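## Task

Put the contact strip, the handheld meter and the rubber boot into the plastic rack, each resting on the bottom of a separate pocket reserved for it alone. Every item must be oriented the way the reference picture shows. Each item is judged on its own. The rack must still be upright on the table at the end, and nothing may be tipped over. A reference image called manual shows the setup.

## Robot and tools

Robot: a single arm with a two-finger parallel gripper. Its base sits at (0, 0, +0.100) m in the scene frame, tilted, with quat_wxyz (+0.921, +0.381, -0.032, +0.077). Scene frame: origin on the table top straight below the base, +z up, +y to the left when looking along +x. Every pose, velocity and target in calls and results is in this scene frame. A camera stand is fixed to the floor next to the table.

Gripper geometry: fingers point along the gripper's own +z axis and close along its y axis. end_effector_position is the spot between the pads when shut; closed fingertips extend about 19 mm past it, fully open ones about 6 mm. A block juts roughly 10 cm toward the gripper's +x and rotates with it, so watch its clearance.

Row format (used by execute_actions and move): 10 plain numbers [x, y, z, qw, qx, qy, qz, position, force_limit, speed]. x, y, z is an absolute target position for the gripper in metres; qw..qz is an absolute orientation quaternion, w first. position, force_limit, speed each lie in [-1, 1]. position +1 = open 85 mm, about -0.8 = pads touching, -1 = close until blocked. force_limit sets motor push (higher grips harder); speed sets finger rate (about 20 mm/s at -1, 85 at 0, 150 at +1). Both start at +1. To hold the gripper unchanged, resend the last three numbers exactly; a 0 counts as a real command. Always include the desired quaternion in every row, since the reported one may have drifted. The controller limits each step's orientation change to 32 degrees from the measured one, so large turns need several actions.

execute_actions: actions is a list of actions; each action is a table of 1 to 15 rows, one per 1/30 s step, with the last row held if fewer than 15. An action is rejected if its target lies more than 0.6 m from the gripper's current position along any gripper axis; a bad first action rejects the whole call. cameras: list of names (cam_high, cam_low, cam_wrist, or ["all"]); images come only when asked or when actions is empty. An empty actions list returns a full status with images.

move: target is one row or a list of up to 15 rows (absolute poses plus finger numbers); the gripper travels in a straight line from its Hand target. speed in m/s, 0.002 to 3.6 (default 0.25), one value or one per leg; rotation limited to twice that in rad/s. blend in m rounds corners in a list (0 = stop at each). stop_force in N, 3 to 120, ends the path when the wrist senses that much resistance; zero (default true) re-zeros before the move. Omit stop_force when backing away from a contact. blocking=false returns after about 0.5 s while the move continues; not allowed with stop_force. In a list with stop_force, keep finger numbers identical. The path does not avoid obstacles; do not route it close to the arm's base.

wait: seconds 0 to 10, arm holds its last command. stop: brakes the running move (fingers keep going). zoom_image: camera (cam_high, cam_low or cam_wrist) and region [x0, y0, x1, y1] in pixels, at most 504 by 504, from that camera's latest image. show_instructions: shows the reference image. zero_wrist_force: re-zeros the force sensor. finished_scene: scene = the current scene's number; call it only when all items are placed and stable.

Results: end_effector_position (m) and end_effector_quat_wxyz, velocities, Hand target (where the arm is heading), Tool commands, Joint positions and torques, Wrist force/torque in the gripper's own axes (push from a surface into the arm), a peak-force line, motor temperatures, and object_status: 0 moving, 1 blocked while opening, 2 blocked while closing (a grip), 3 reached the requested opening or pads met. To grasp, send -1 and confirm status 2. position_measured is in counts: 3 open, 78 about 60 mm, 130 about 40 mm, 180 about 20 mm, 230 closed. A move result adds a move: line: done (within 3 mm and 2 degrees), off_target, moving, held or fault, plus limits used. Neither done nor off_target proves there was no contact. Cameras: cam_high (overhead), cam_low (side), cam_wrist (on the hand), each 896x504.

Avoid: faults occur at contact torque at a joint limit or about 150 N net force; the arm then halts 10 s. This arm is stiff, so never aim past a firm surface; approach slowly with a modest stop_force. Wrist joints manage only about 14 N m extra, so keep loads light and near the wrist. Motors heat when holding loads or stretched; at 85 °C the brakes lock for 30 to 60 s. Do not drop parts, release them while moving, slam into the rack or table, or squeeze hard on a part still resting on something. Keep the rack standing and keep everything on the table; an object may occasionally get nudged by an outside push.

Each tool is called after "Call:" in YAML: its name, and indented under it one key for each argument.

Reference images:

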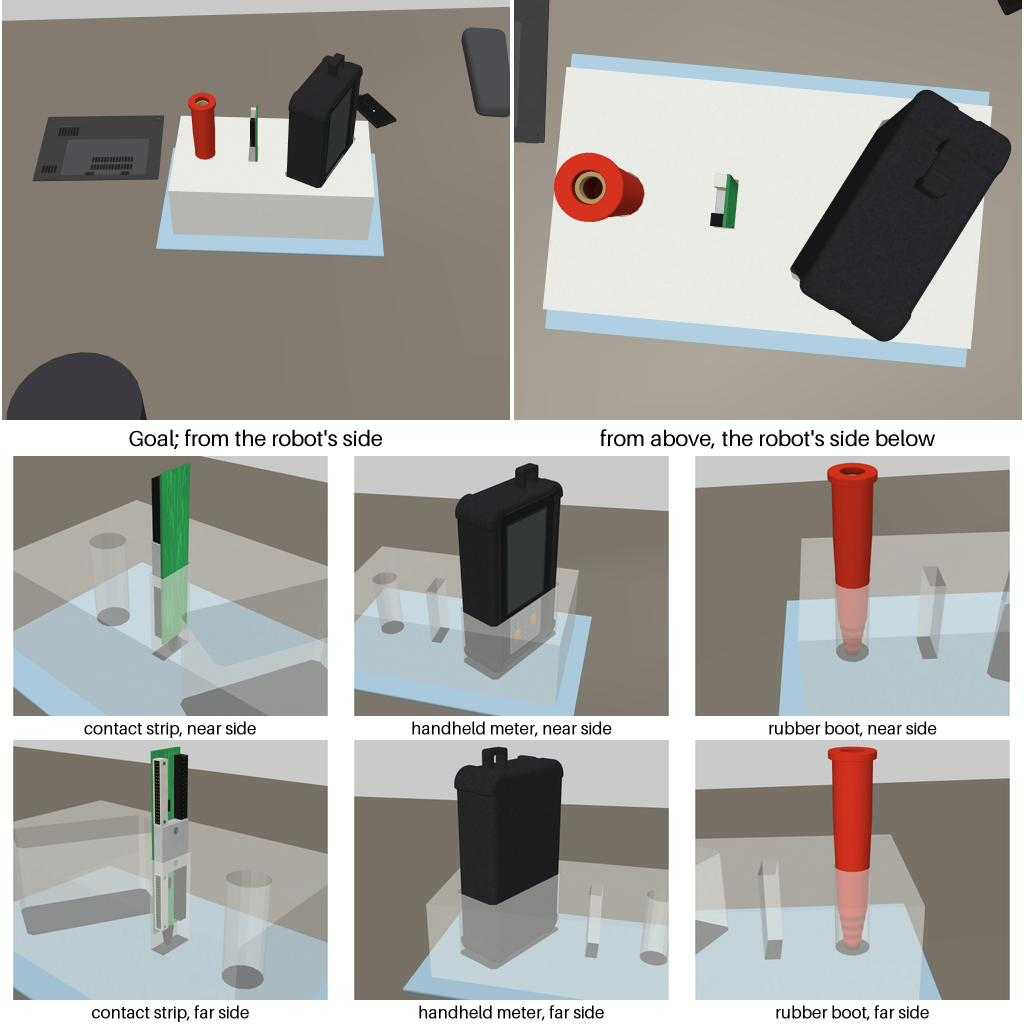

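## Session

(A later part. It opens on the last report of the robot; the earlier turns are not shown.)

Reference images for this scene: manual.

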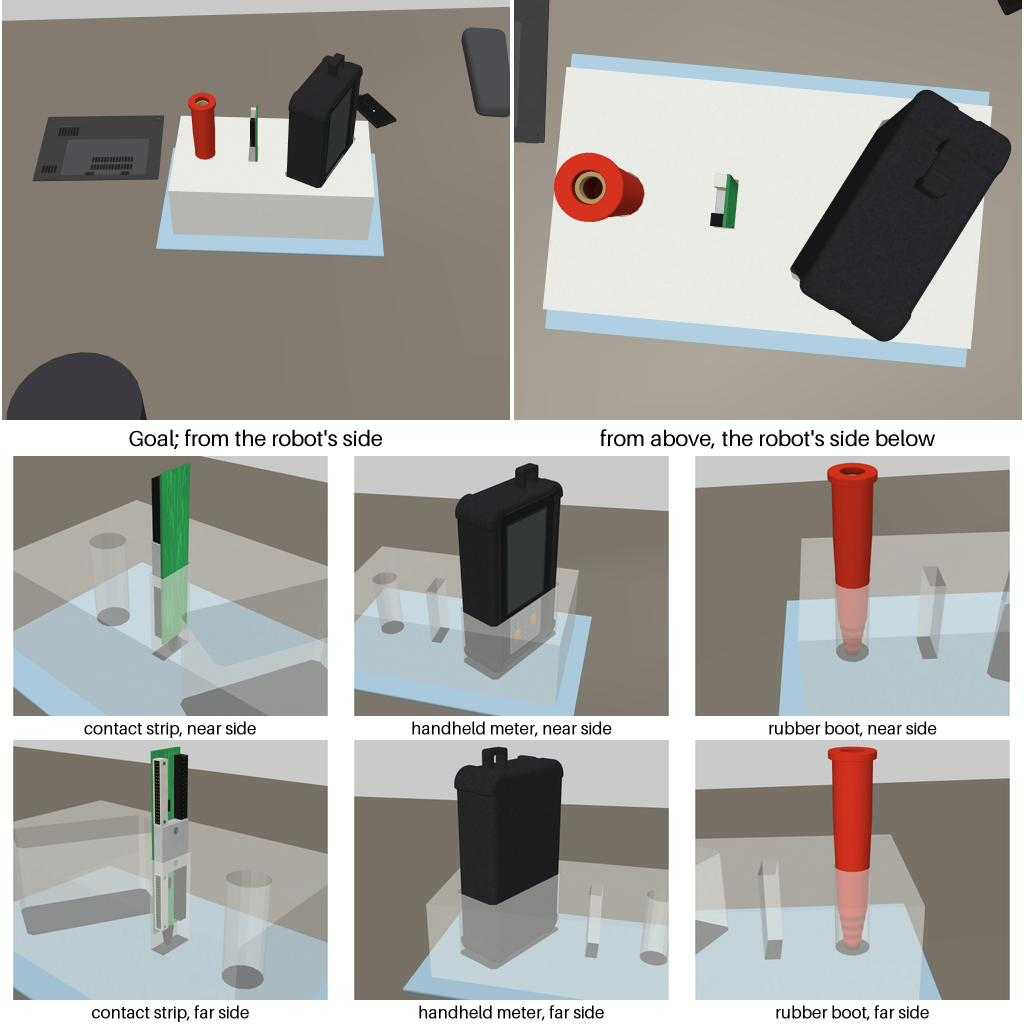

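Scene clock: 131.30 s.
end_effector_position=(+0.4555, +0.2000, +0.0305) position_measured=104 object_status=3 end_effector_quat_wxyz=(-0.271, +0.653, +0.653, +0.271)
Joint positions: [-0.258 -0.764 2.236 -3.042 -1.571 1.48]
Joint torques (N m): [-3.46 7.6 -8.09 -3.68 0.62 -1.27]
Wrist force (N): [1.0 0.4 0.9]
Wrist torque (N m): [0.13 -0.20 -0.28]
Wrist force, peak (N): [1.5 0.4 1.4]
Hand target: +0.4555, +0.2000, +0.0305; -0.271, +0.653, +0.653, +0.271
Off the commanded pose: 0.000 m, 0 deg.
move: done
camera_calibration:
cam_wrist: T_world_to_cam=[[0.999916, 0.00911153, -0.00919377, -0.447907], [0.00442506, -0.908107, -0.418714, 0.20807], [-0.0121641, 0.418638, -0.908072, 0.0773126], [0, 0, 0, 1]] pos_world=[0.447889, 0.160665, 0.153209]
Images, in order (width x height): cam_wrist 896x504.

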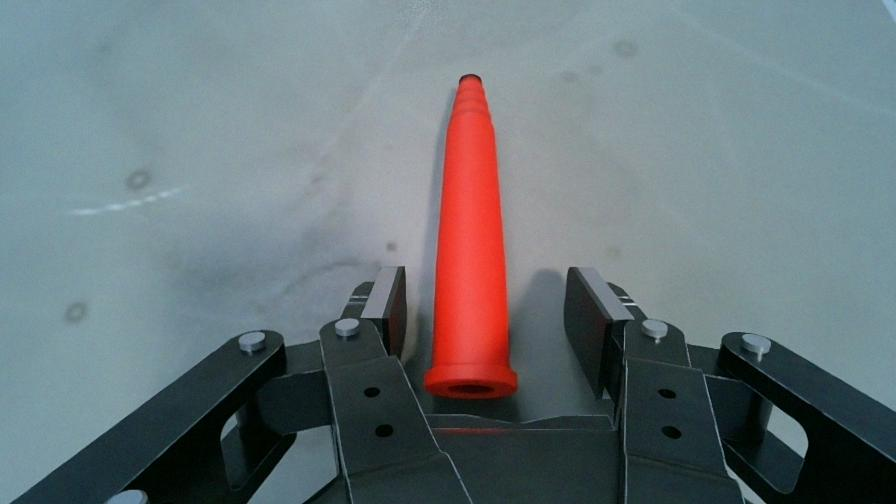

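Call:
move:
  target: [0.4515,0.200,0.0305,-0.2706,0.6533,0.6533,0.2706,0.2,-1,-0.5]
  speed: 0.02

Call:
move:
  target: [0.4515,0.200,0.0305,-0.2706,0.6533,0.6533,0.2706,-1,-0.9,-0.8]
  speed: 0.02
  cameras: ["cam_wrist"]

Scene clock: 132.27 s.
end_effector_position=(+0.4515, +0.2000, +0.0305) position_measured=104 object_status=3 end_effector_quat_wxyz=(-0.271, +0.653, +0.653, +0.271)
Joint positions: [-0.258 -0.766 2.247 -3.051 -1.571 1.479]
Joint torques (N m): [-6.69 -7.21 9.51 -3.66 0.3 -1.28]
Wrist force (N): [1.2 0.4 1.2]
Wrist torque (N m): [0.13 -0.24 -0.28]
Wrist force, peak (N): [1.4 0.5 1.1]
Hand target: +0.4515, +0.2000, +0.0305; -0.271, +0.653, +0.653, +0.271
Off the commanded pose: 0.000 m, 0 deg.
move: done

Scene clock: 133.37 s.
end_effector_position=(+0.4515, +0.2000, +0.0305) position_measured=176 object_status=0 end_effector_quat_wxyz=(-0.271, +0.653, +0.653, +0.271)
Joint positions: [-0.258 -0.766 2.247 -3.052 -1.571 1.479]
Joint torques (N m): [-6.43 -7.41 9.8 -3.22 -0.04 -1.14]
Wrist force (N): [2.1 0.3 -0.8]
Wrist torque (N m): [0.13 -0.23 -0.31]
Wrist force, peak (N): [2.4 0.5 -0.8]
Hand target: +0.4515, +0.2000, +0.0305; -0.271, +0.653, +0.653, +0.271
Off the commanded pose: 0.000 m, 0 deg.
move: done
camera_calibration:
cam_wrist: T_world_to_cam=[[0.999916, 0.00911153, -0.00919377, -0.443907], [0.00442506, -0.908107, -0.418714, 0.208088], [-0.0121641, 0.418638, -0.908072, 0.0772639], [0, 0, 0, 1]] pos_world=[0.443889, 0.160665, 0.153209]
Images, in order (width x height): cam_wrist 896x504.

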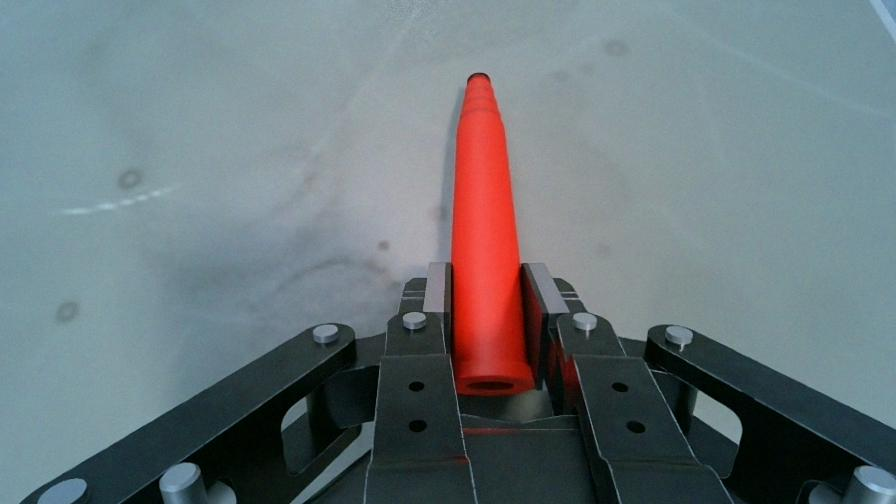

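Call:
move:
  target:
    - [0.4515,0.20,0.15,-0.2706,0.6533,0.6533,0.2706,-1,-0.9,-0.8]
    - [0.42,0.17,0.27,0,0.7071,0.7071,0,-1,-0.9,-0.8]
    - [0.33,0.06,0.27,0.2706,0.6533,0.6533,-0.2706,-1,-0.9,-0.8]
    - [0.295,-0.0685,0.25,0.2706,0.6533,0.6533,-0.2706,-1,-0.9,-0.8]
  speed: [0.2,0.35,0.35,0.2]
  blend: [0.04,0.04,0.04,0]
  cameras: ["cam_high","cam_low","cam_wrist"]

Call:
zoom_image:
  camera: "cam_high"
  region: [400, 160, 560, 290]

Call:
zoom_image:
  camera: "cam_low"
  region: [370, 190, 470, 275]

Call:
zoom_image:
  camera: "cam_wrist"
  region: [300, 0, 700, 300]

Scene clock: 137.73 s.
end_effector_position=(+0.2950, -0.0685, +0.2500) position_measured=176 object_status=2 end_effector_quat_wxyz=(+0.271, +0.653, +0.653, -0.271)
Joint positions: [0.337 -1.184 2.063 -0.879 -2.638 3.141]
Joint torques (N m): [3.16 -29.4 -1.52 1.24 -2.62 -0.47]
Wrist force (N): [-0.3 -0.7 0.2]
Wrist torque (N m): [0.07 0.30 0.23]
Wrist force, peak (N): [0.6 -4.7 2.6]
Hand target: +0.2950, -0.0685, +0.2500; +0.271, +0.653, +0.653, -0.271
Off the commanded pose: 0.000 m, 0 deg.
move: done
camera_calibration:
cam_wrist: T_world_to_cam=[[0.999916, -0.00919377, -0.00911153, -0.284229], [0.00442506, -0.418714, 0.908107, -0.241279], [-0.0121641, -0.908072, -0.418638, 0.173939], [0, 0, 0, 1]] pos_world=[0.287389, 0.0543094, 0.289335]

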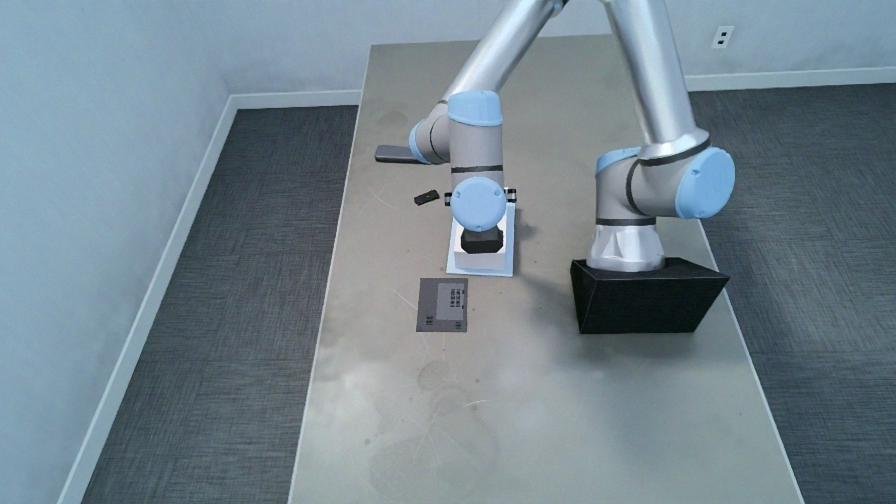

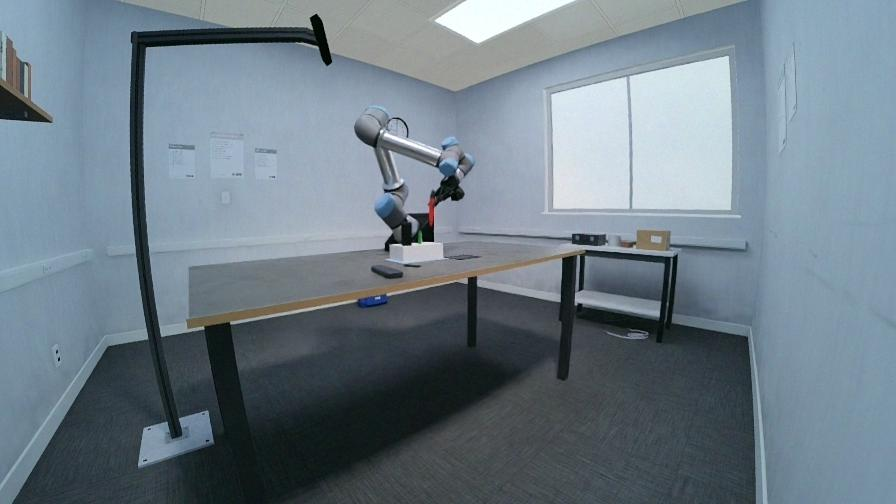

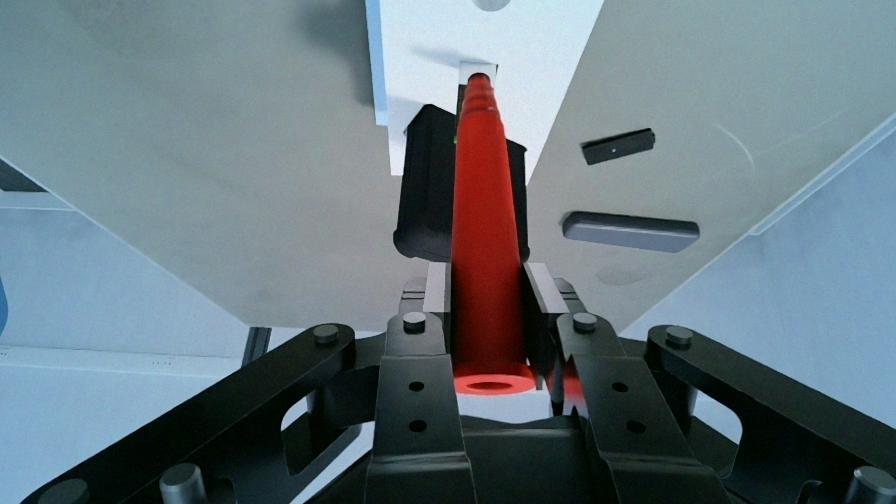

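Scaled by 3.150 from the camera's 896x504 image, which has a finer 1280x720 frame.

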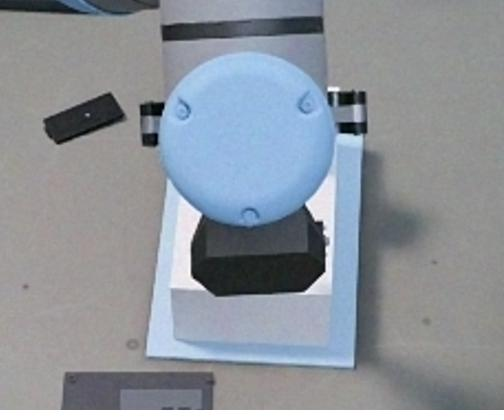

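Scaled by 5.040 from the camera's 896x504 image, which has a finer 1280x720 frame.

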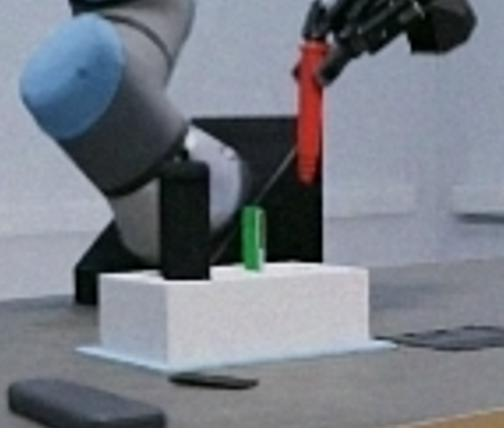

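Scaled by 1.260 from the camera's 896x504 image, which has a finer 1280x720 frame.

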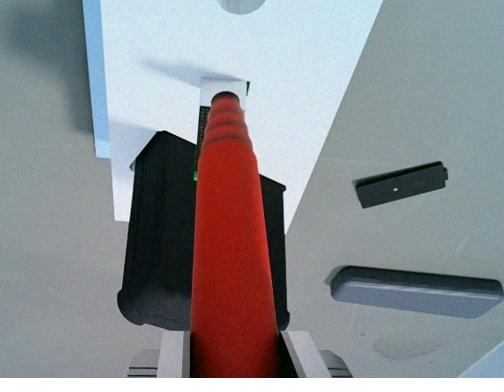

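Call:
move:
  target: [0.297,-0.03,0.25,0.2706,0.6533,0.6533,-0.2706,-1,-0.9,-0.8]
  speed: 0.15
  cameras: ["cam_wrist"]

Call:
zoom_image:
  camera: "cam_wrist"
  region: [360, 0, 610, 180]

Scene clock: 139.77 s.
end_effector_position=(+0.2970, -0.0301, +0.2500) position_measured=176 object_status=2 end_effector_quat_wxyz=(+0.271, +0.653, +0.653, -0.271)
Joint positions: [0.39 -1.091 2.014 -0.922 -2.585 3.141]
Joint torques (N m): [32.35 -4.64 -32.02 -1.39 2.67 0.95]
Wrist force (N): [-0.2 -0.6 0.2]
Wrist torque (N m): [0.08 0.27 0.23]
Wrist force, peak (N): [-1.1 -1.2 1.4]
Hand target: +0.2970, -0.0300, +0.2500; +0.271, +0.653, +0.653, -0.271
Off the commanded pose: 0.000 m, 0 deg.
move: done
camera_calibration:
cam_wrist: T_world_to_cam=[[0.999916, -0.00919377, -0.00911153, -0.285876], [0.00442506, -0.418714, 0.908107, -0.225209], [-0.0121641, -0.908072, -0.418638, 0.208834], [0, 0, 0, 1]] pos_world=[0.289389, 0.0927094, 0.289335]
Images, in order (width x height): cam_wrist 896x504.

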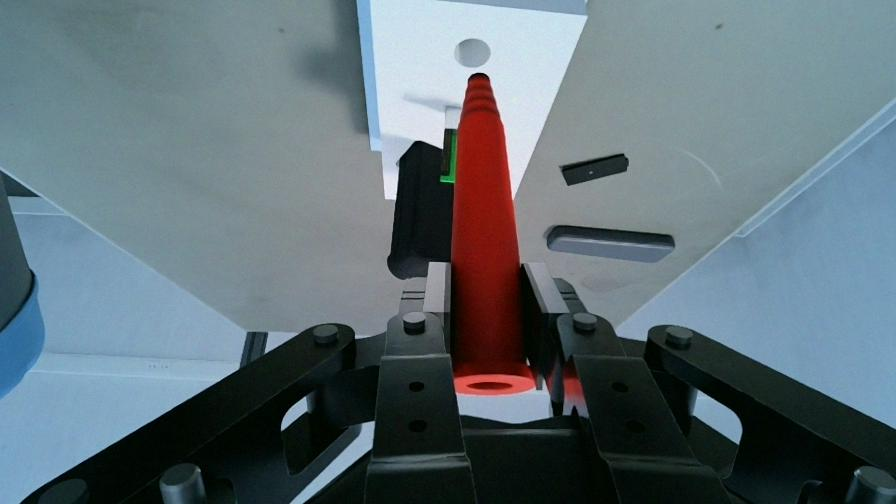

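Scaled by 2.016 from the camera's 896x504 image, which has a finer 1280x720 frame.

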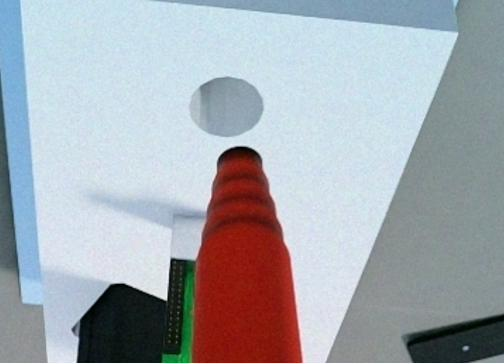

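Call:
move:
  target:
    - [0.296,-0.05,0.235,0.2534,0.6602,0.6602,-0.2534,-1,-0.9,-0.8]
    - [0.296,-0.086,0.205,0.2534,0.6602,0.6602,-0.2534,-1,-0.9,-0.8]
  speed: 0.1
  blend: [0.01,0]
  cameras: ["cam_high","cam_low","cam_wrist"]

Call:
zoom_image:
  camera: "cam_low"
  region: [385, 190, 455, 270]

Call:
zoom_image:
  camera: "cam_wrist"
  region: [360, 0, 610, 180]

Call:
zoom_image:
  camera: "cam_high"
  region: [420, 180, 540, 280]

Scene clock: 141.90 s.
end_effector_position=(+0.2960, -0.0860, +0.2050) position_measured=176 object_status=2 end_effector_quat_wxyz=(+0.253, +0.660, +0.660, -0.253)
Joint positions: [0.234 -1.247 2.193 -1.079 -2.737 3.018]
Joint torques (N m): [2.82 -26.31 0.31 -1.83 -2.72 -1.15]
Wrist force (N): [0.2 -0.4 0.3]
Wrist torque (N m): [0.11 0.19 0.29]
Wrist force, peak (N): [-0.4 -1.7 -0.1]
Hand target: +0.2960, -0.0860, +0.2050; +0.253, +0.660, +0.660, -0.253
Off the commanded pose: 0.000 m, 0 deg.
move: done
camera_calibration:
cam_wrist: T_world_to_cam=[[0.999915, -0.0087919, -0.00962833, -0.285647], [0.00442659, -0.465687, 0.884939, -0.207096], [-0.0122641, -0.884906, -0.465608, 0.150822], [0, 0, 0, 1]] pos_world=[0.288389, 0.0345098, 0.250741]

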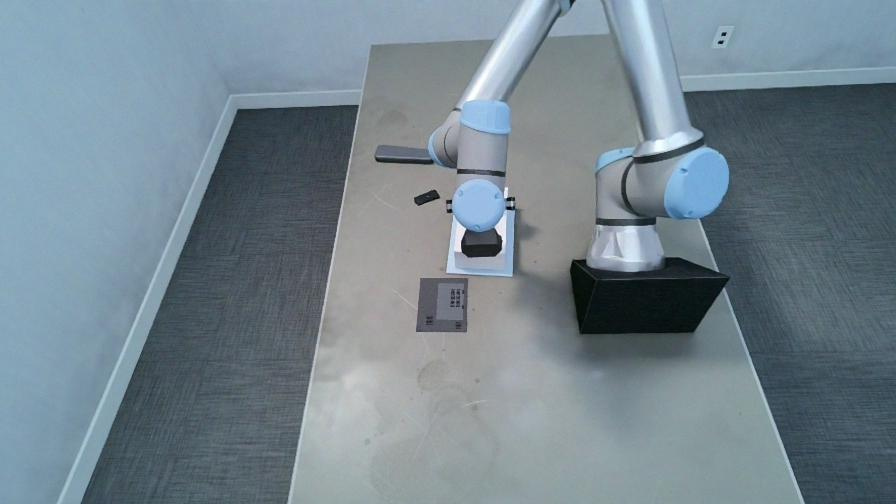

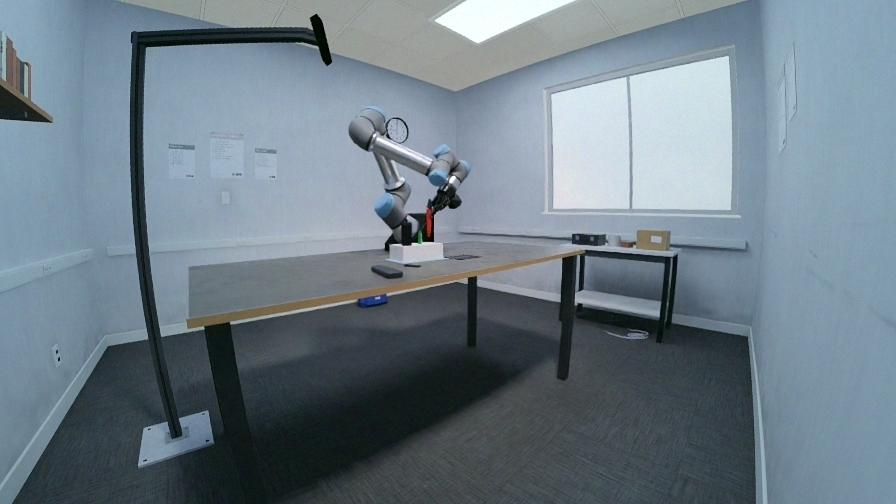

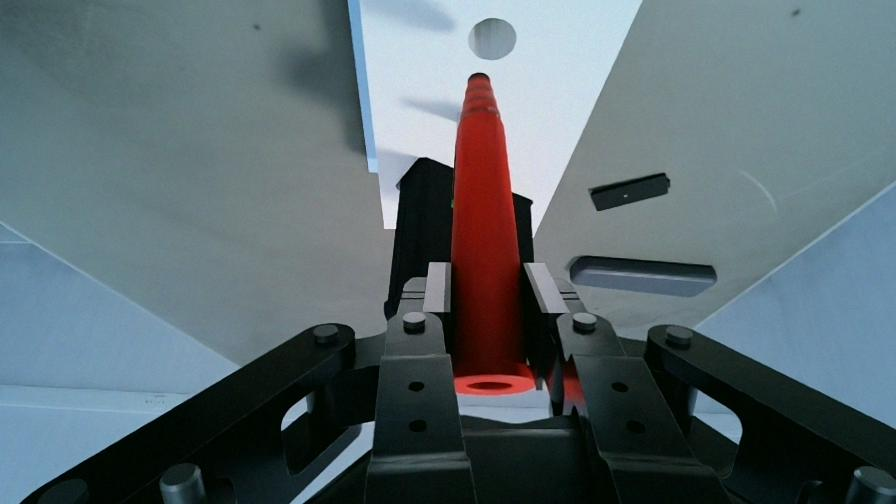

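Scaled by 6.300 from the camera's 896x504 image, which has a finer 1280x720 frame.

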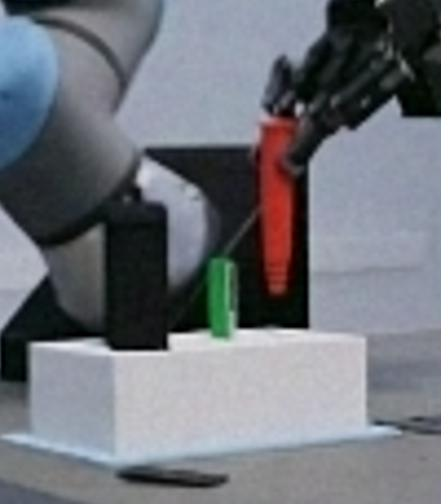

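Scaled by 2.016 from the camera's 896x504 image, which has a finer 1280x720 frame.

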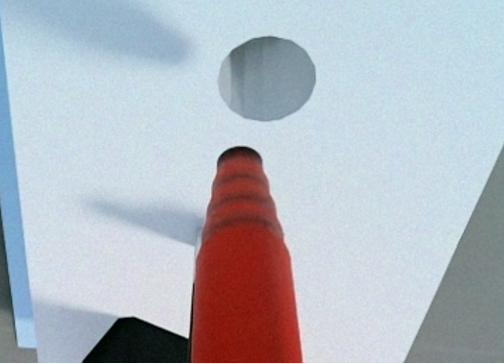

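Scaled by 4.200 from the camera's 896x504 image, which has a finer 1280x720 frame.

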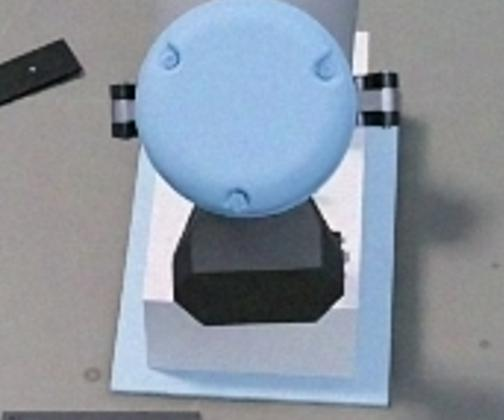

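Call:
move:
  target: [0.302,-0.0885,0.191,0.2534,0.6602,0.6602,-0.2534,-1,-0.9,-0.8]
  speed: 0.05
  cameras: ["cam_low","cam_wrist"]

Call:
zoom_image:
  camera: "cam_wrist"
  region: [360, 0, 610, 180]

Call:
zoom_image:
  camera: "cam_low"
  region: [385, 190, 455, 270]

Scene clock: 144.17 s.
end_effector_position=(+0.3020, -0.0885, +0.1910) position_measured=176 object_status=2 end_effector_quat_wxyz=(+0.253, +0.660, +0.660, -0.253)
Joint positions: [0.199 -1.235 2.21 -1.121 -2.772 3.005]
Joint torques (N m): [3.11 -1.16 -0.77 -2.02 -2.87 -1.21]
Wrist force (N): [-0.1 -0.4 0.1]
Wrist torque (N m): [0.10 0.23 0.29]
Wrist force, peak (N): [-0.5 -0.8 -0.1]
Hand target: +0.3020, -0.0885, +0.1910; +0.253, +0.660, +0.660, -0.253
Off the commanded pose: 0.000 m, 0 deg.
move: done
camera_calibration:
cam_wrist: T_world_to_cam=[[0.999916, -0.00870332, -0.00957989, -0.291818], [0.0044239, -0.465764, 0.884898, -0.195885], [-0.0121635, -0.884866, -0.465687, 0.142152], [0, 0, 0, 1]] pos_world=[0.294389, 0.0320101, 0.236741]
Images, in order (width x height): cam_low 896x504, cam_wrist 896x504.

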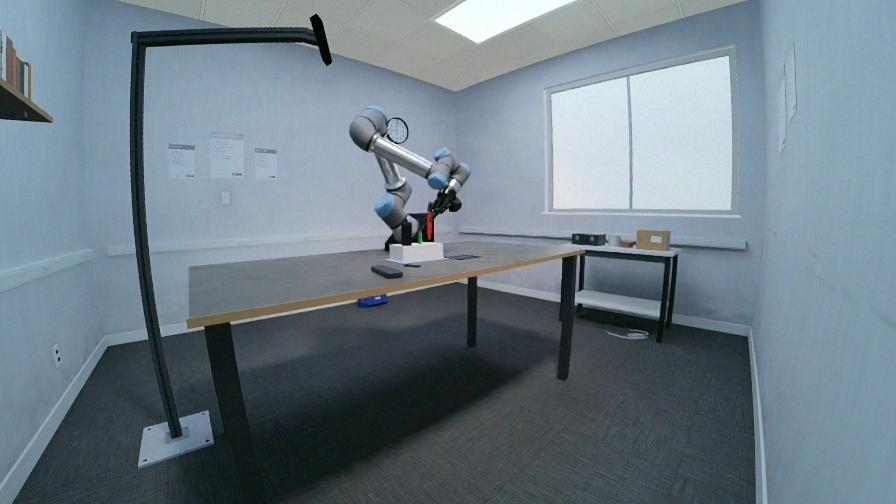

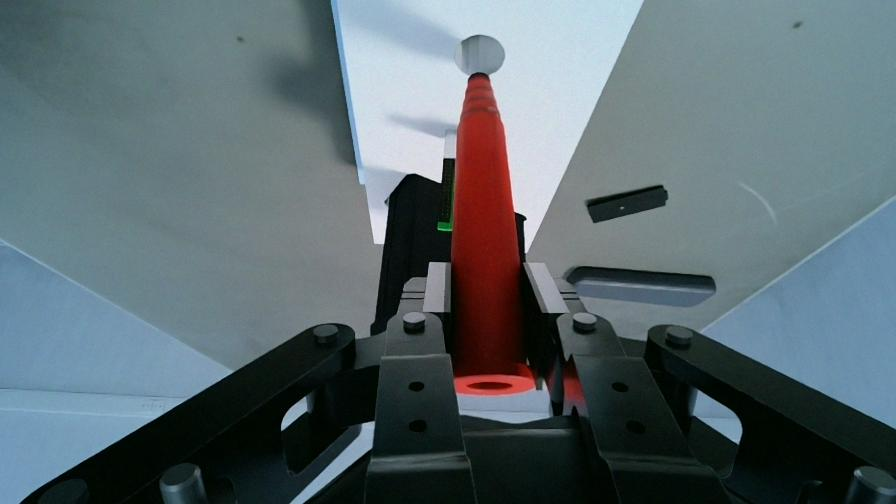

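Scaled by 2.016 from the camera's 896x504 image, which has a finer 1280x720 frame.

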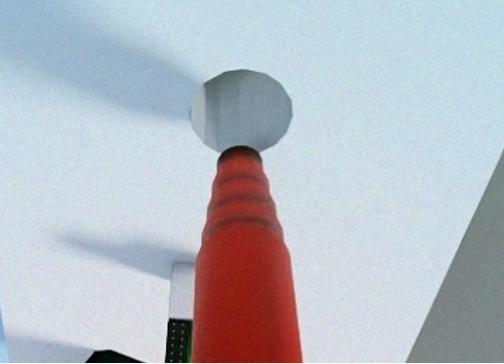

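Scaled by 6.300 from the camera's 896x504 image, which has a finer 1280x720 frame.

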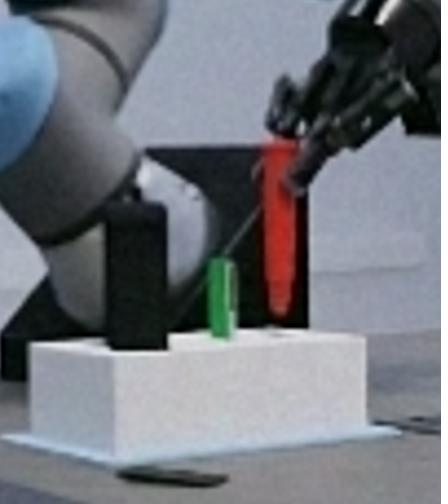

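Call:
move:
  target: [0.3025,-0.088,0.165,0.2534,0.6602,0.6602,-0.2534,-1,-0.9,-0.8]
  speed: 0.025
  stop_force: 4
  cameras: ["cam_low","cam_wrist"]

Call:
zoom_image:
  camera: "cam_wrist"
  region: [360, 0, 610, 180]

Call:
zoom_image:
  camera: "cam_low"
  region: [385, 190, 455, 270]

Scene clock: 146.37 s.
end_effector_position=(+0.3025, -0.0880, +0.1650) position_measured=176 object_status=2 end_effector_quat_wxyz=(+0.253, +0.660, +0.660, -0.253)
Joint positions: [0.153 -1.208 2.257 -1.214 -2.818 2.984]
Joint torques (N m): [3.9 -2.58 1.59 -1.84 -2.83 -1.33]
Wrist force (N): [-0.1 -0.4 0.4]
Wrist torque (N m): [0.11 0.22 0.30]
Wrist force, peak (N): [-0.2 -0.7 0.3]
Hand target: +0.3025, -0.0880, +0.1650; +0.253, +0.660, +0.660, -0.253
Off the commanded pose: 0.000 m, 0 deg.
move: done
camera_calibration:
cam_wrist: T_world_to_cam=[[0.999916, -0.00870332, -0.00957989, -0.292562], [0.0044239, -0.465764, 0.884898, -0.172647], [-0.0121635, -0.884866, -0.465687, 0.130493], [0, 0, 0, 1]] pos_world=[0.294889, 0.0325101, 0.210741]
Images, in order (width x height): cam_low 896x504, cam_wrist 896x504.

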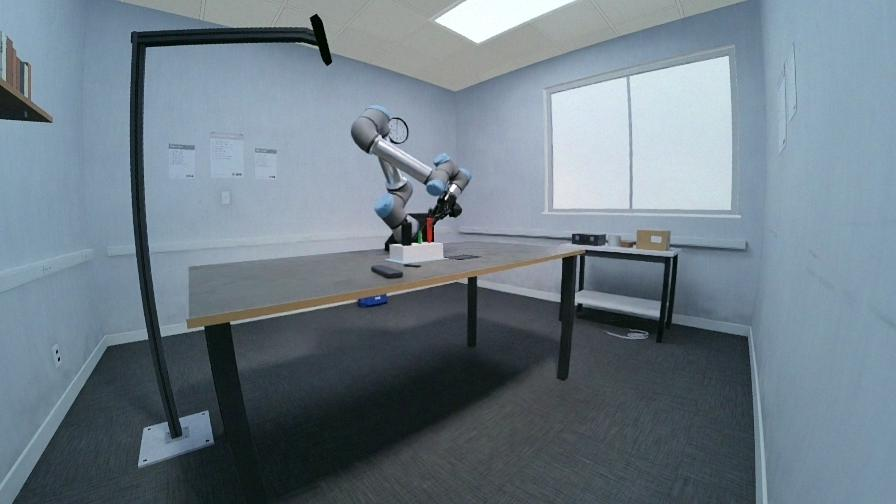

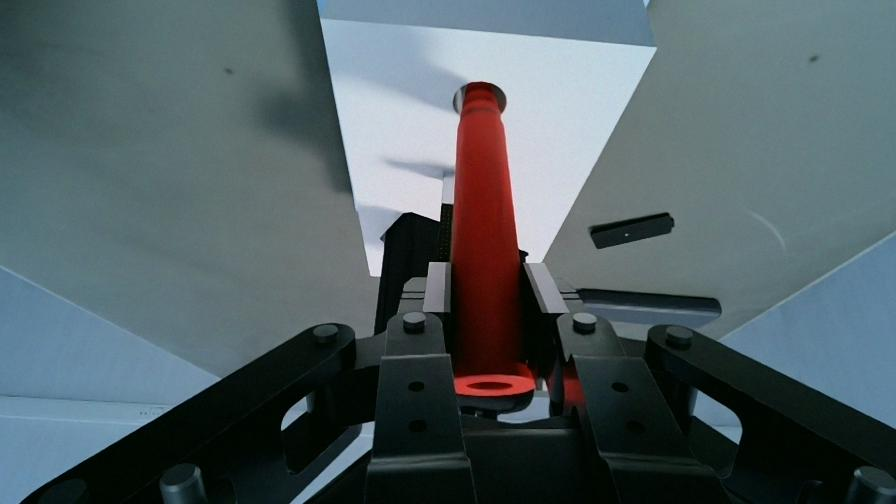

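Scaled by 2.016 from the camera's 896x504 image, which has a finer 1280x720 frame.

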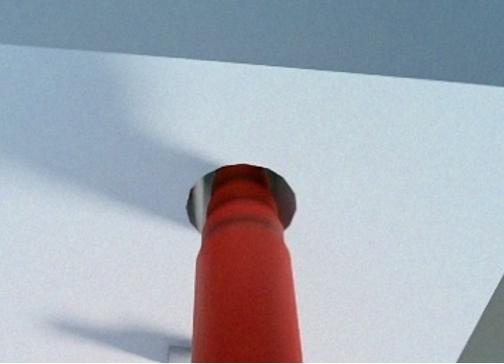

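Scaled by 6.300 from the camera's 896x504 image, which has a finer 1280x720 frame.

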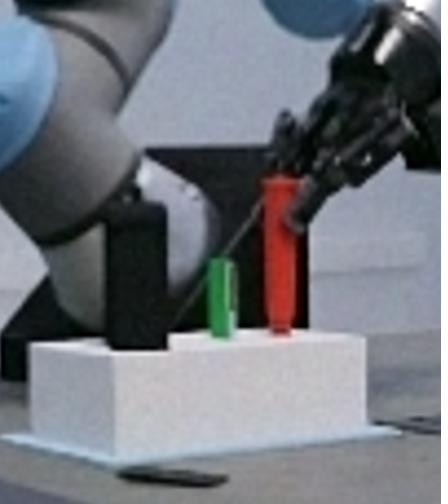

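Call:
move:
  target: [0.3025,-0.087,0.112,0.2534,0.6602,0.6602,-0.2534,-1,-0.9,-0.8]
  speed: 0.018
  stop_force: 5
  cameras: ["cam_low","cam_wrist"]

Call:
zoom_image:
  camera: "cam_wrist"
  region: [360, 0, 610, 250]

Call:
zoom_image:
  camera: "cam_low"
  region: [385, 190, 455, 270]

Scene clock: 150.37 s.
end_effector_position=(+0.3025, -0.0872, +0.1224) position_measured=176 object_status=2 end_effector_quat_wxyz=(+0.253, +0.660, +0.660, -0.254)
Joint positions: [0.072 -1.152 2.331 -1.396 -2.897 2.931]
Joint torques (N m): [32.23 -28.46 -22.22 0.71 1.71 0.85]
Wrist force (N): [-3.6 -1.8 -3.5]
Wrist torque (N m): [0.18 0.25 0.21]
Wrist force, peak (N): [-9.5 -0.9 -8.7]
Hand target: +0.3025, -0.0872, +0.1224; +0.253, +0.660, +0.660, -0.254
Off the commanded pose: 0.010 m, 0 deg.
move: contact
camera_calibration:
cam_wrist: T_world_to_cam=[[0.999914, -0.00888363, -0.00967322, -0.292942], [0.00442744, -0.465412, 0.885083, -0.134533], [-0.0123648, -0.88505, -0.465332, 0.111322], [0, 0, 0, 1]] pos_world=[0.294889, 0.0333096, 0.168041]
Images, in order (width x height): cam_low 896x504, cam_wrist 896x504.

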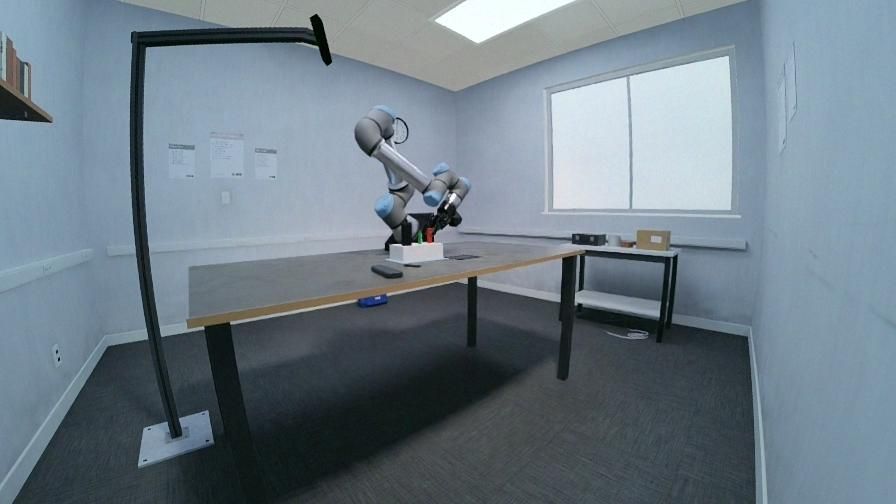

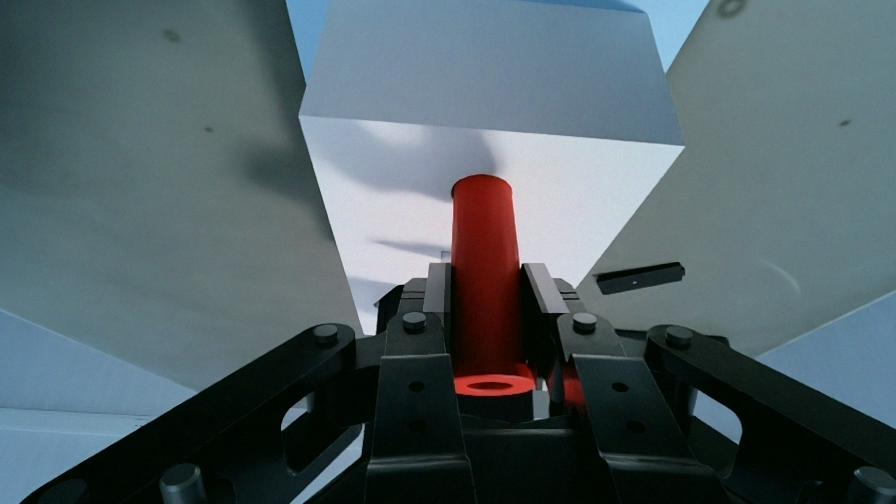

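Scaled by 2.016 from the camera's 896x504 image, which has a finer 1280x720 frame.

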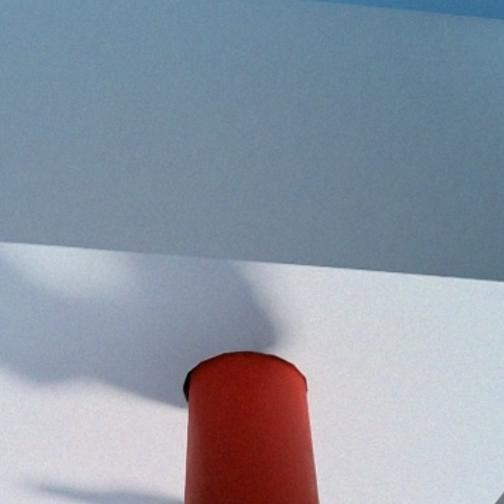

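Scaled by 6.300 from the camera's 896x504 image, which has a finer 1280x720 frame.

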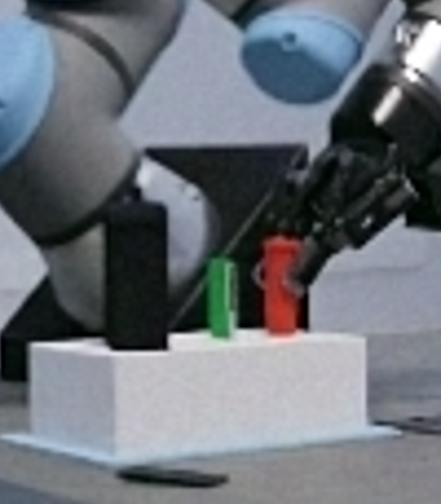

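Call:
move:
  target: [0.3025,-0.0872,0.1228,0.2534,0.6602,0.6602,-0.2534,-0.2,-1,-1]
  speed: 0.01

Call:
move:
  target: [0.3025,-0.0872,0.1228,0.2534,0.6602,0.6602,-0.2534,0.05,-1,-1]
  speed: 0.01
  cameras: ["cam_low","cam_wrist"]

Call:
zoom_image:
  camera: "cam_wrist"
  region: [360, 150, 610, 400]

Call:
zoom_image:
  camera: "cam_low"
  region: [385, 190, 455, 270]

Scene clock: 151.33 s.
end_effector_position=(+0.3025, -0.0872, +0.1228) position_measured=154 object_status=0 end_effector_quat_wxyz=(+0.253, +0.660, +0.660, -0.253)
Joint positions: [0.073 -1.153 2.331 -1.395 -2.896 2.93]
Joint torques (N m): [32.43 -29.42 -23.49 1.06 1.84 -0.49]
Wrist force (N): [-0.6 -0.3 -0.3]
Wrist torque (N m): [0.13 0.23 0.29]
Wrist force, peak (N): [-3.8 -2.0 -3.6]
Hand target: +0.3025, -0.0872, +0.1228; +0.253, +0.660, +0.660, -0.253
Off the commanded pose: 0.000 m, 0 deg.
move: done

Scene clock: 152.23 s.
end_effector_position=(+0.3025, -0.0872, +0.1228) position_measured=123 object_status=0 end_effector_quat_wxyz=(+0.253, +0.660, +0.660, -0.253)
Joint positions: [0.073 -1.153 2.331 -1.395 -2.896 2.93]
Joint torques (N m): [33.17 -29.81 -22.88 0.88 1.77 -0.63]
Wrist force (N): [-0.5 -0.5 -0.4]
Wrist torque (N m): [0.10 0.22 0.29]
Wrist force, peak (N): [-0.8 -0.5 -0.2]
Hand target: +0.3025, -0.0872, +0.1228; +0.253, +0.660, +0.660, -0.253
Off the commanded pose: 0.000 m, 0 deg.
move: done
camera_calibration:
cam_wrist: T_world_to_cam=[[0.999916, -0.00870332, -0.00957989, -0.29296], [0.0044239, -0.465764, 0.884898, -0.134931], [-0.0121635, -0.884866, -0.465687, 0.111549], [0, 0, 0, 1]] pos_world=[0.294889, 0.0333101, 0.168541]
Images, in order (width x height): cam_low 896x504, cam_wrist 896x504.

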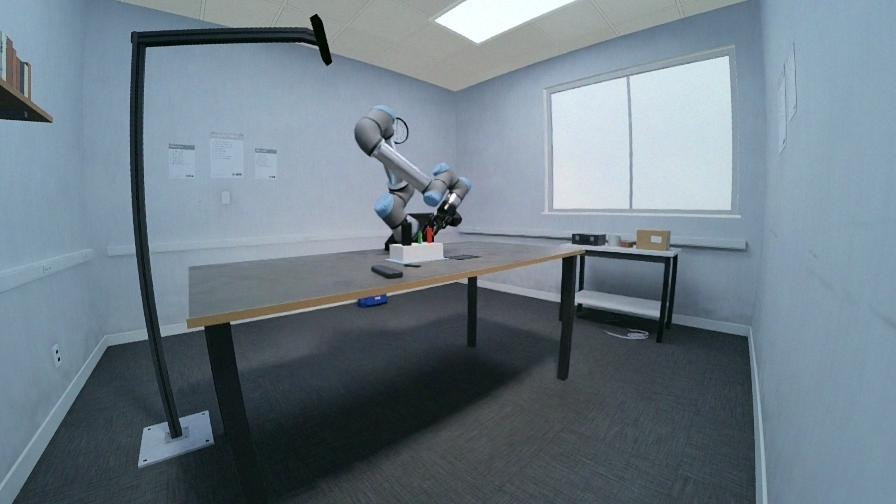

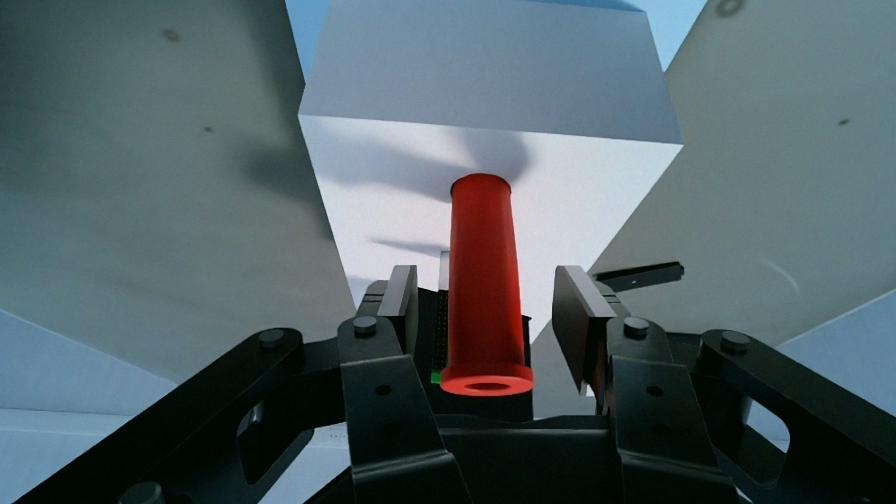

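Scaled by 2.016 from the camera's 896x504 image, which has a finer 1280x720 frame.

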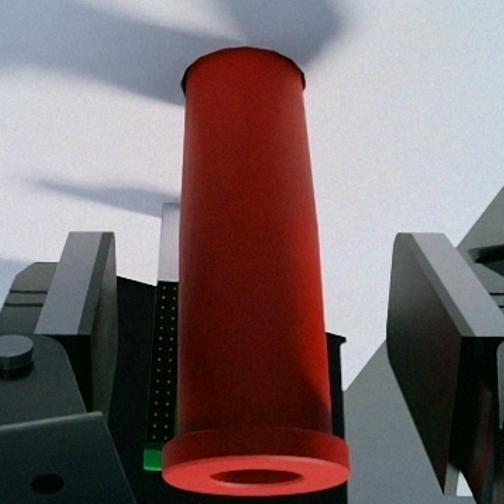

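Scaled by 6.300 from the camera's 896x504 image, which has a finer 1280x720 frame.

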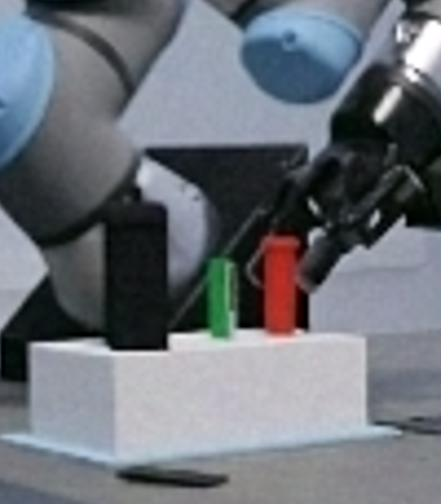

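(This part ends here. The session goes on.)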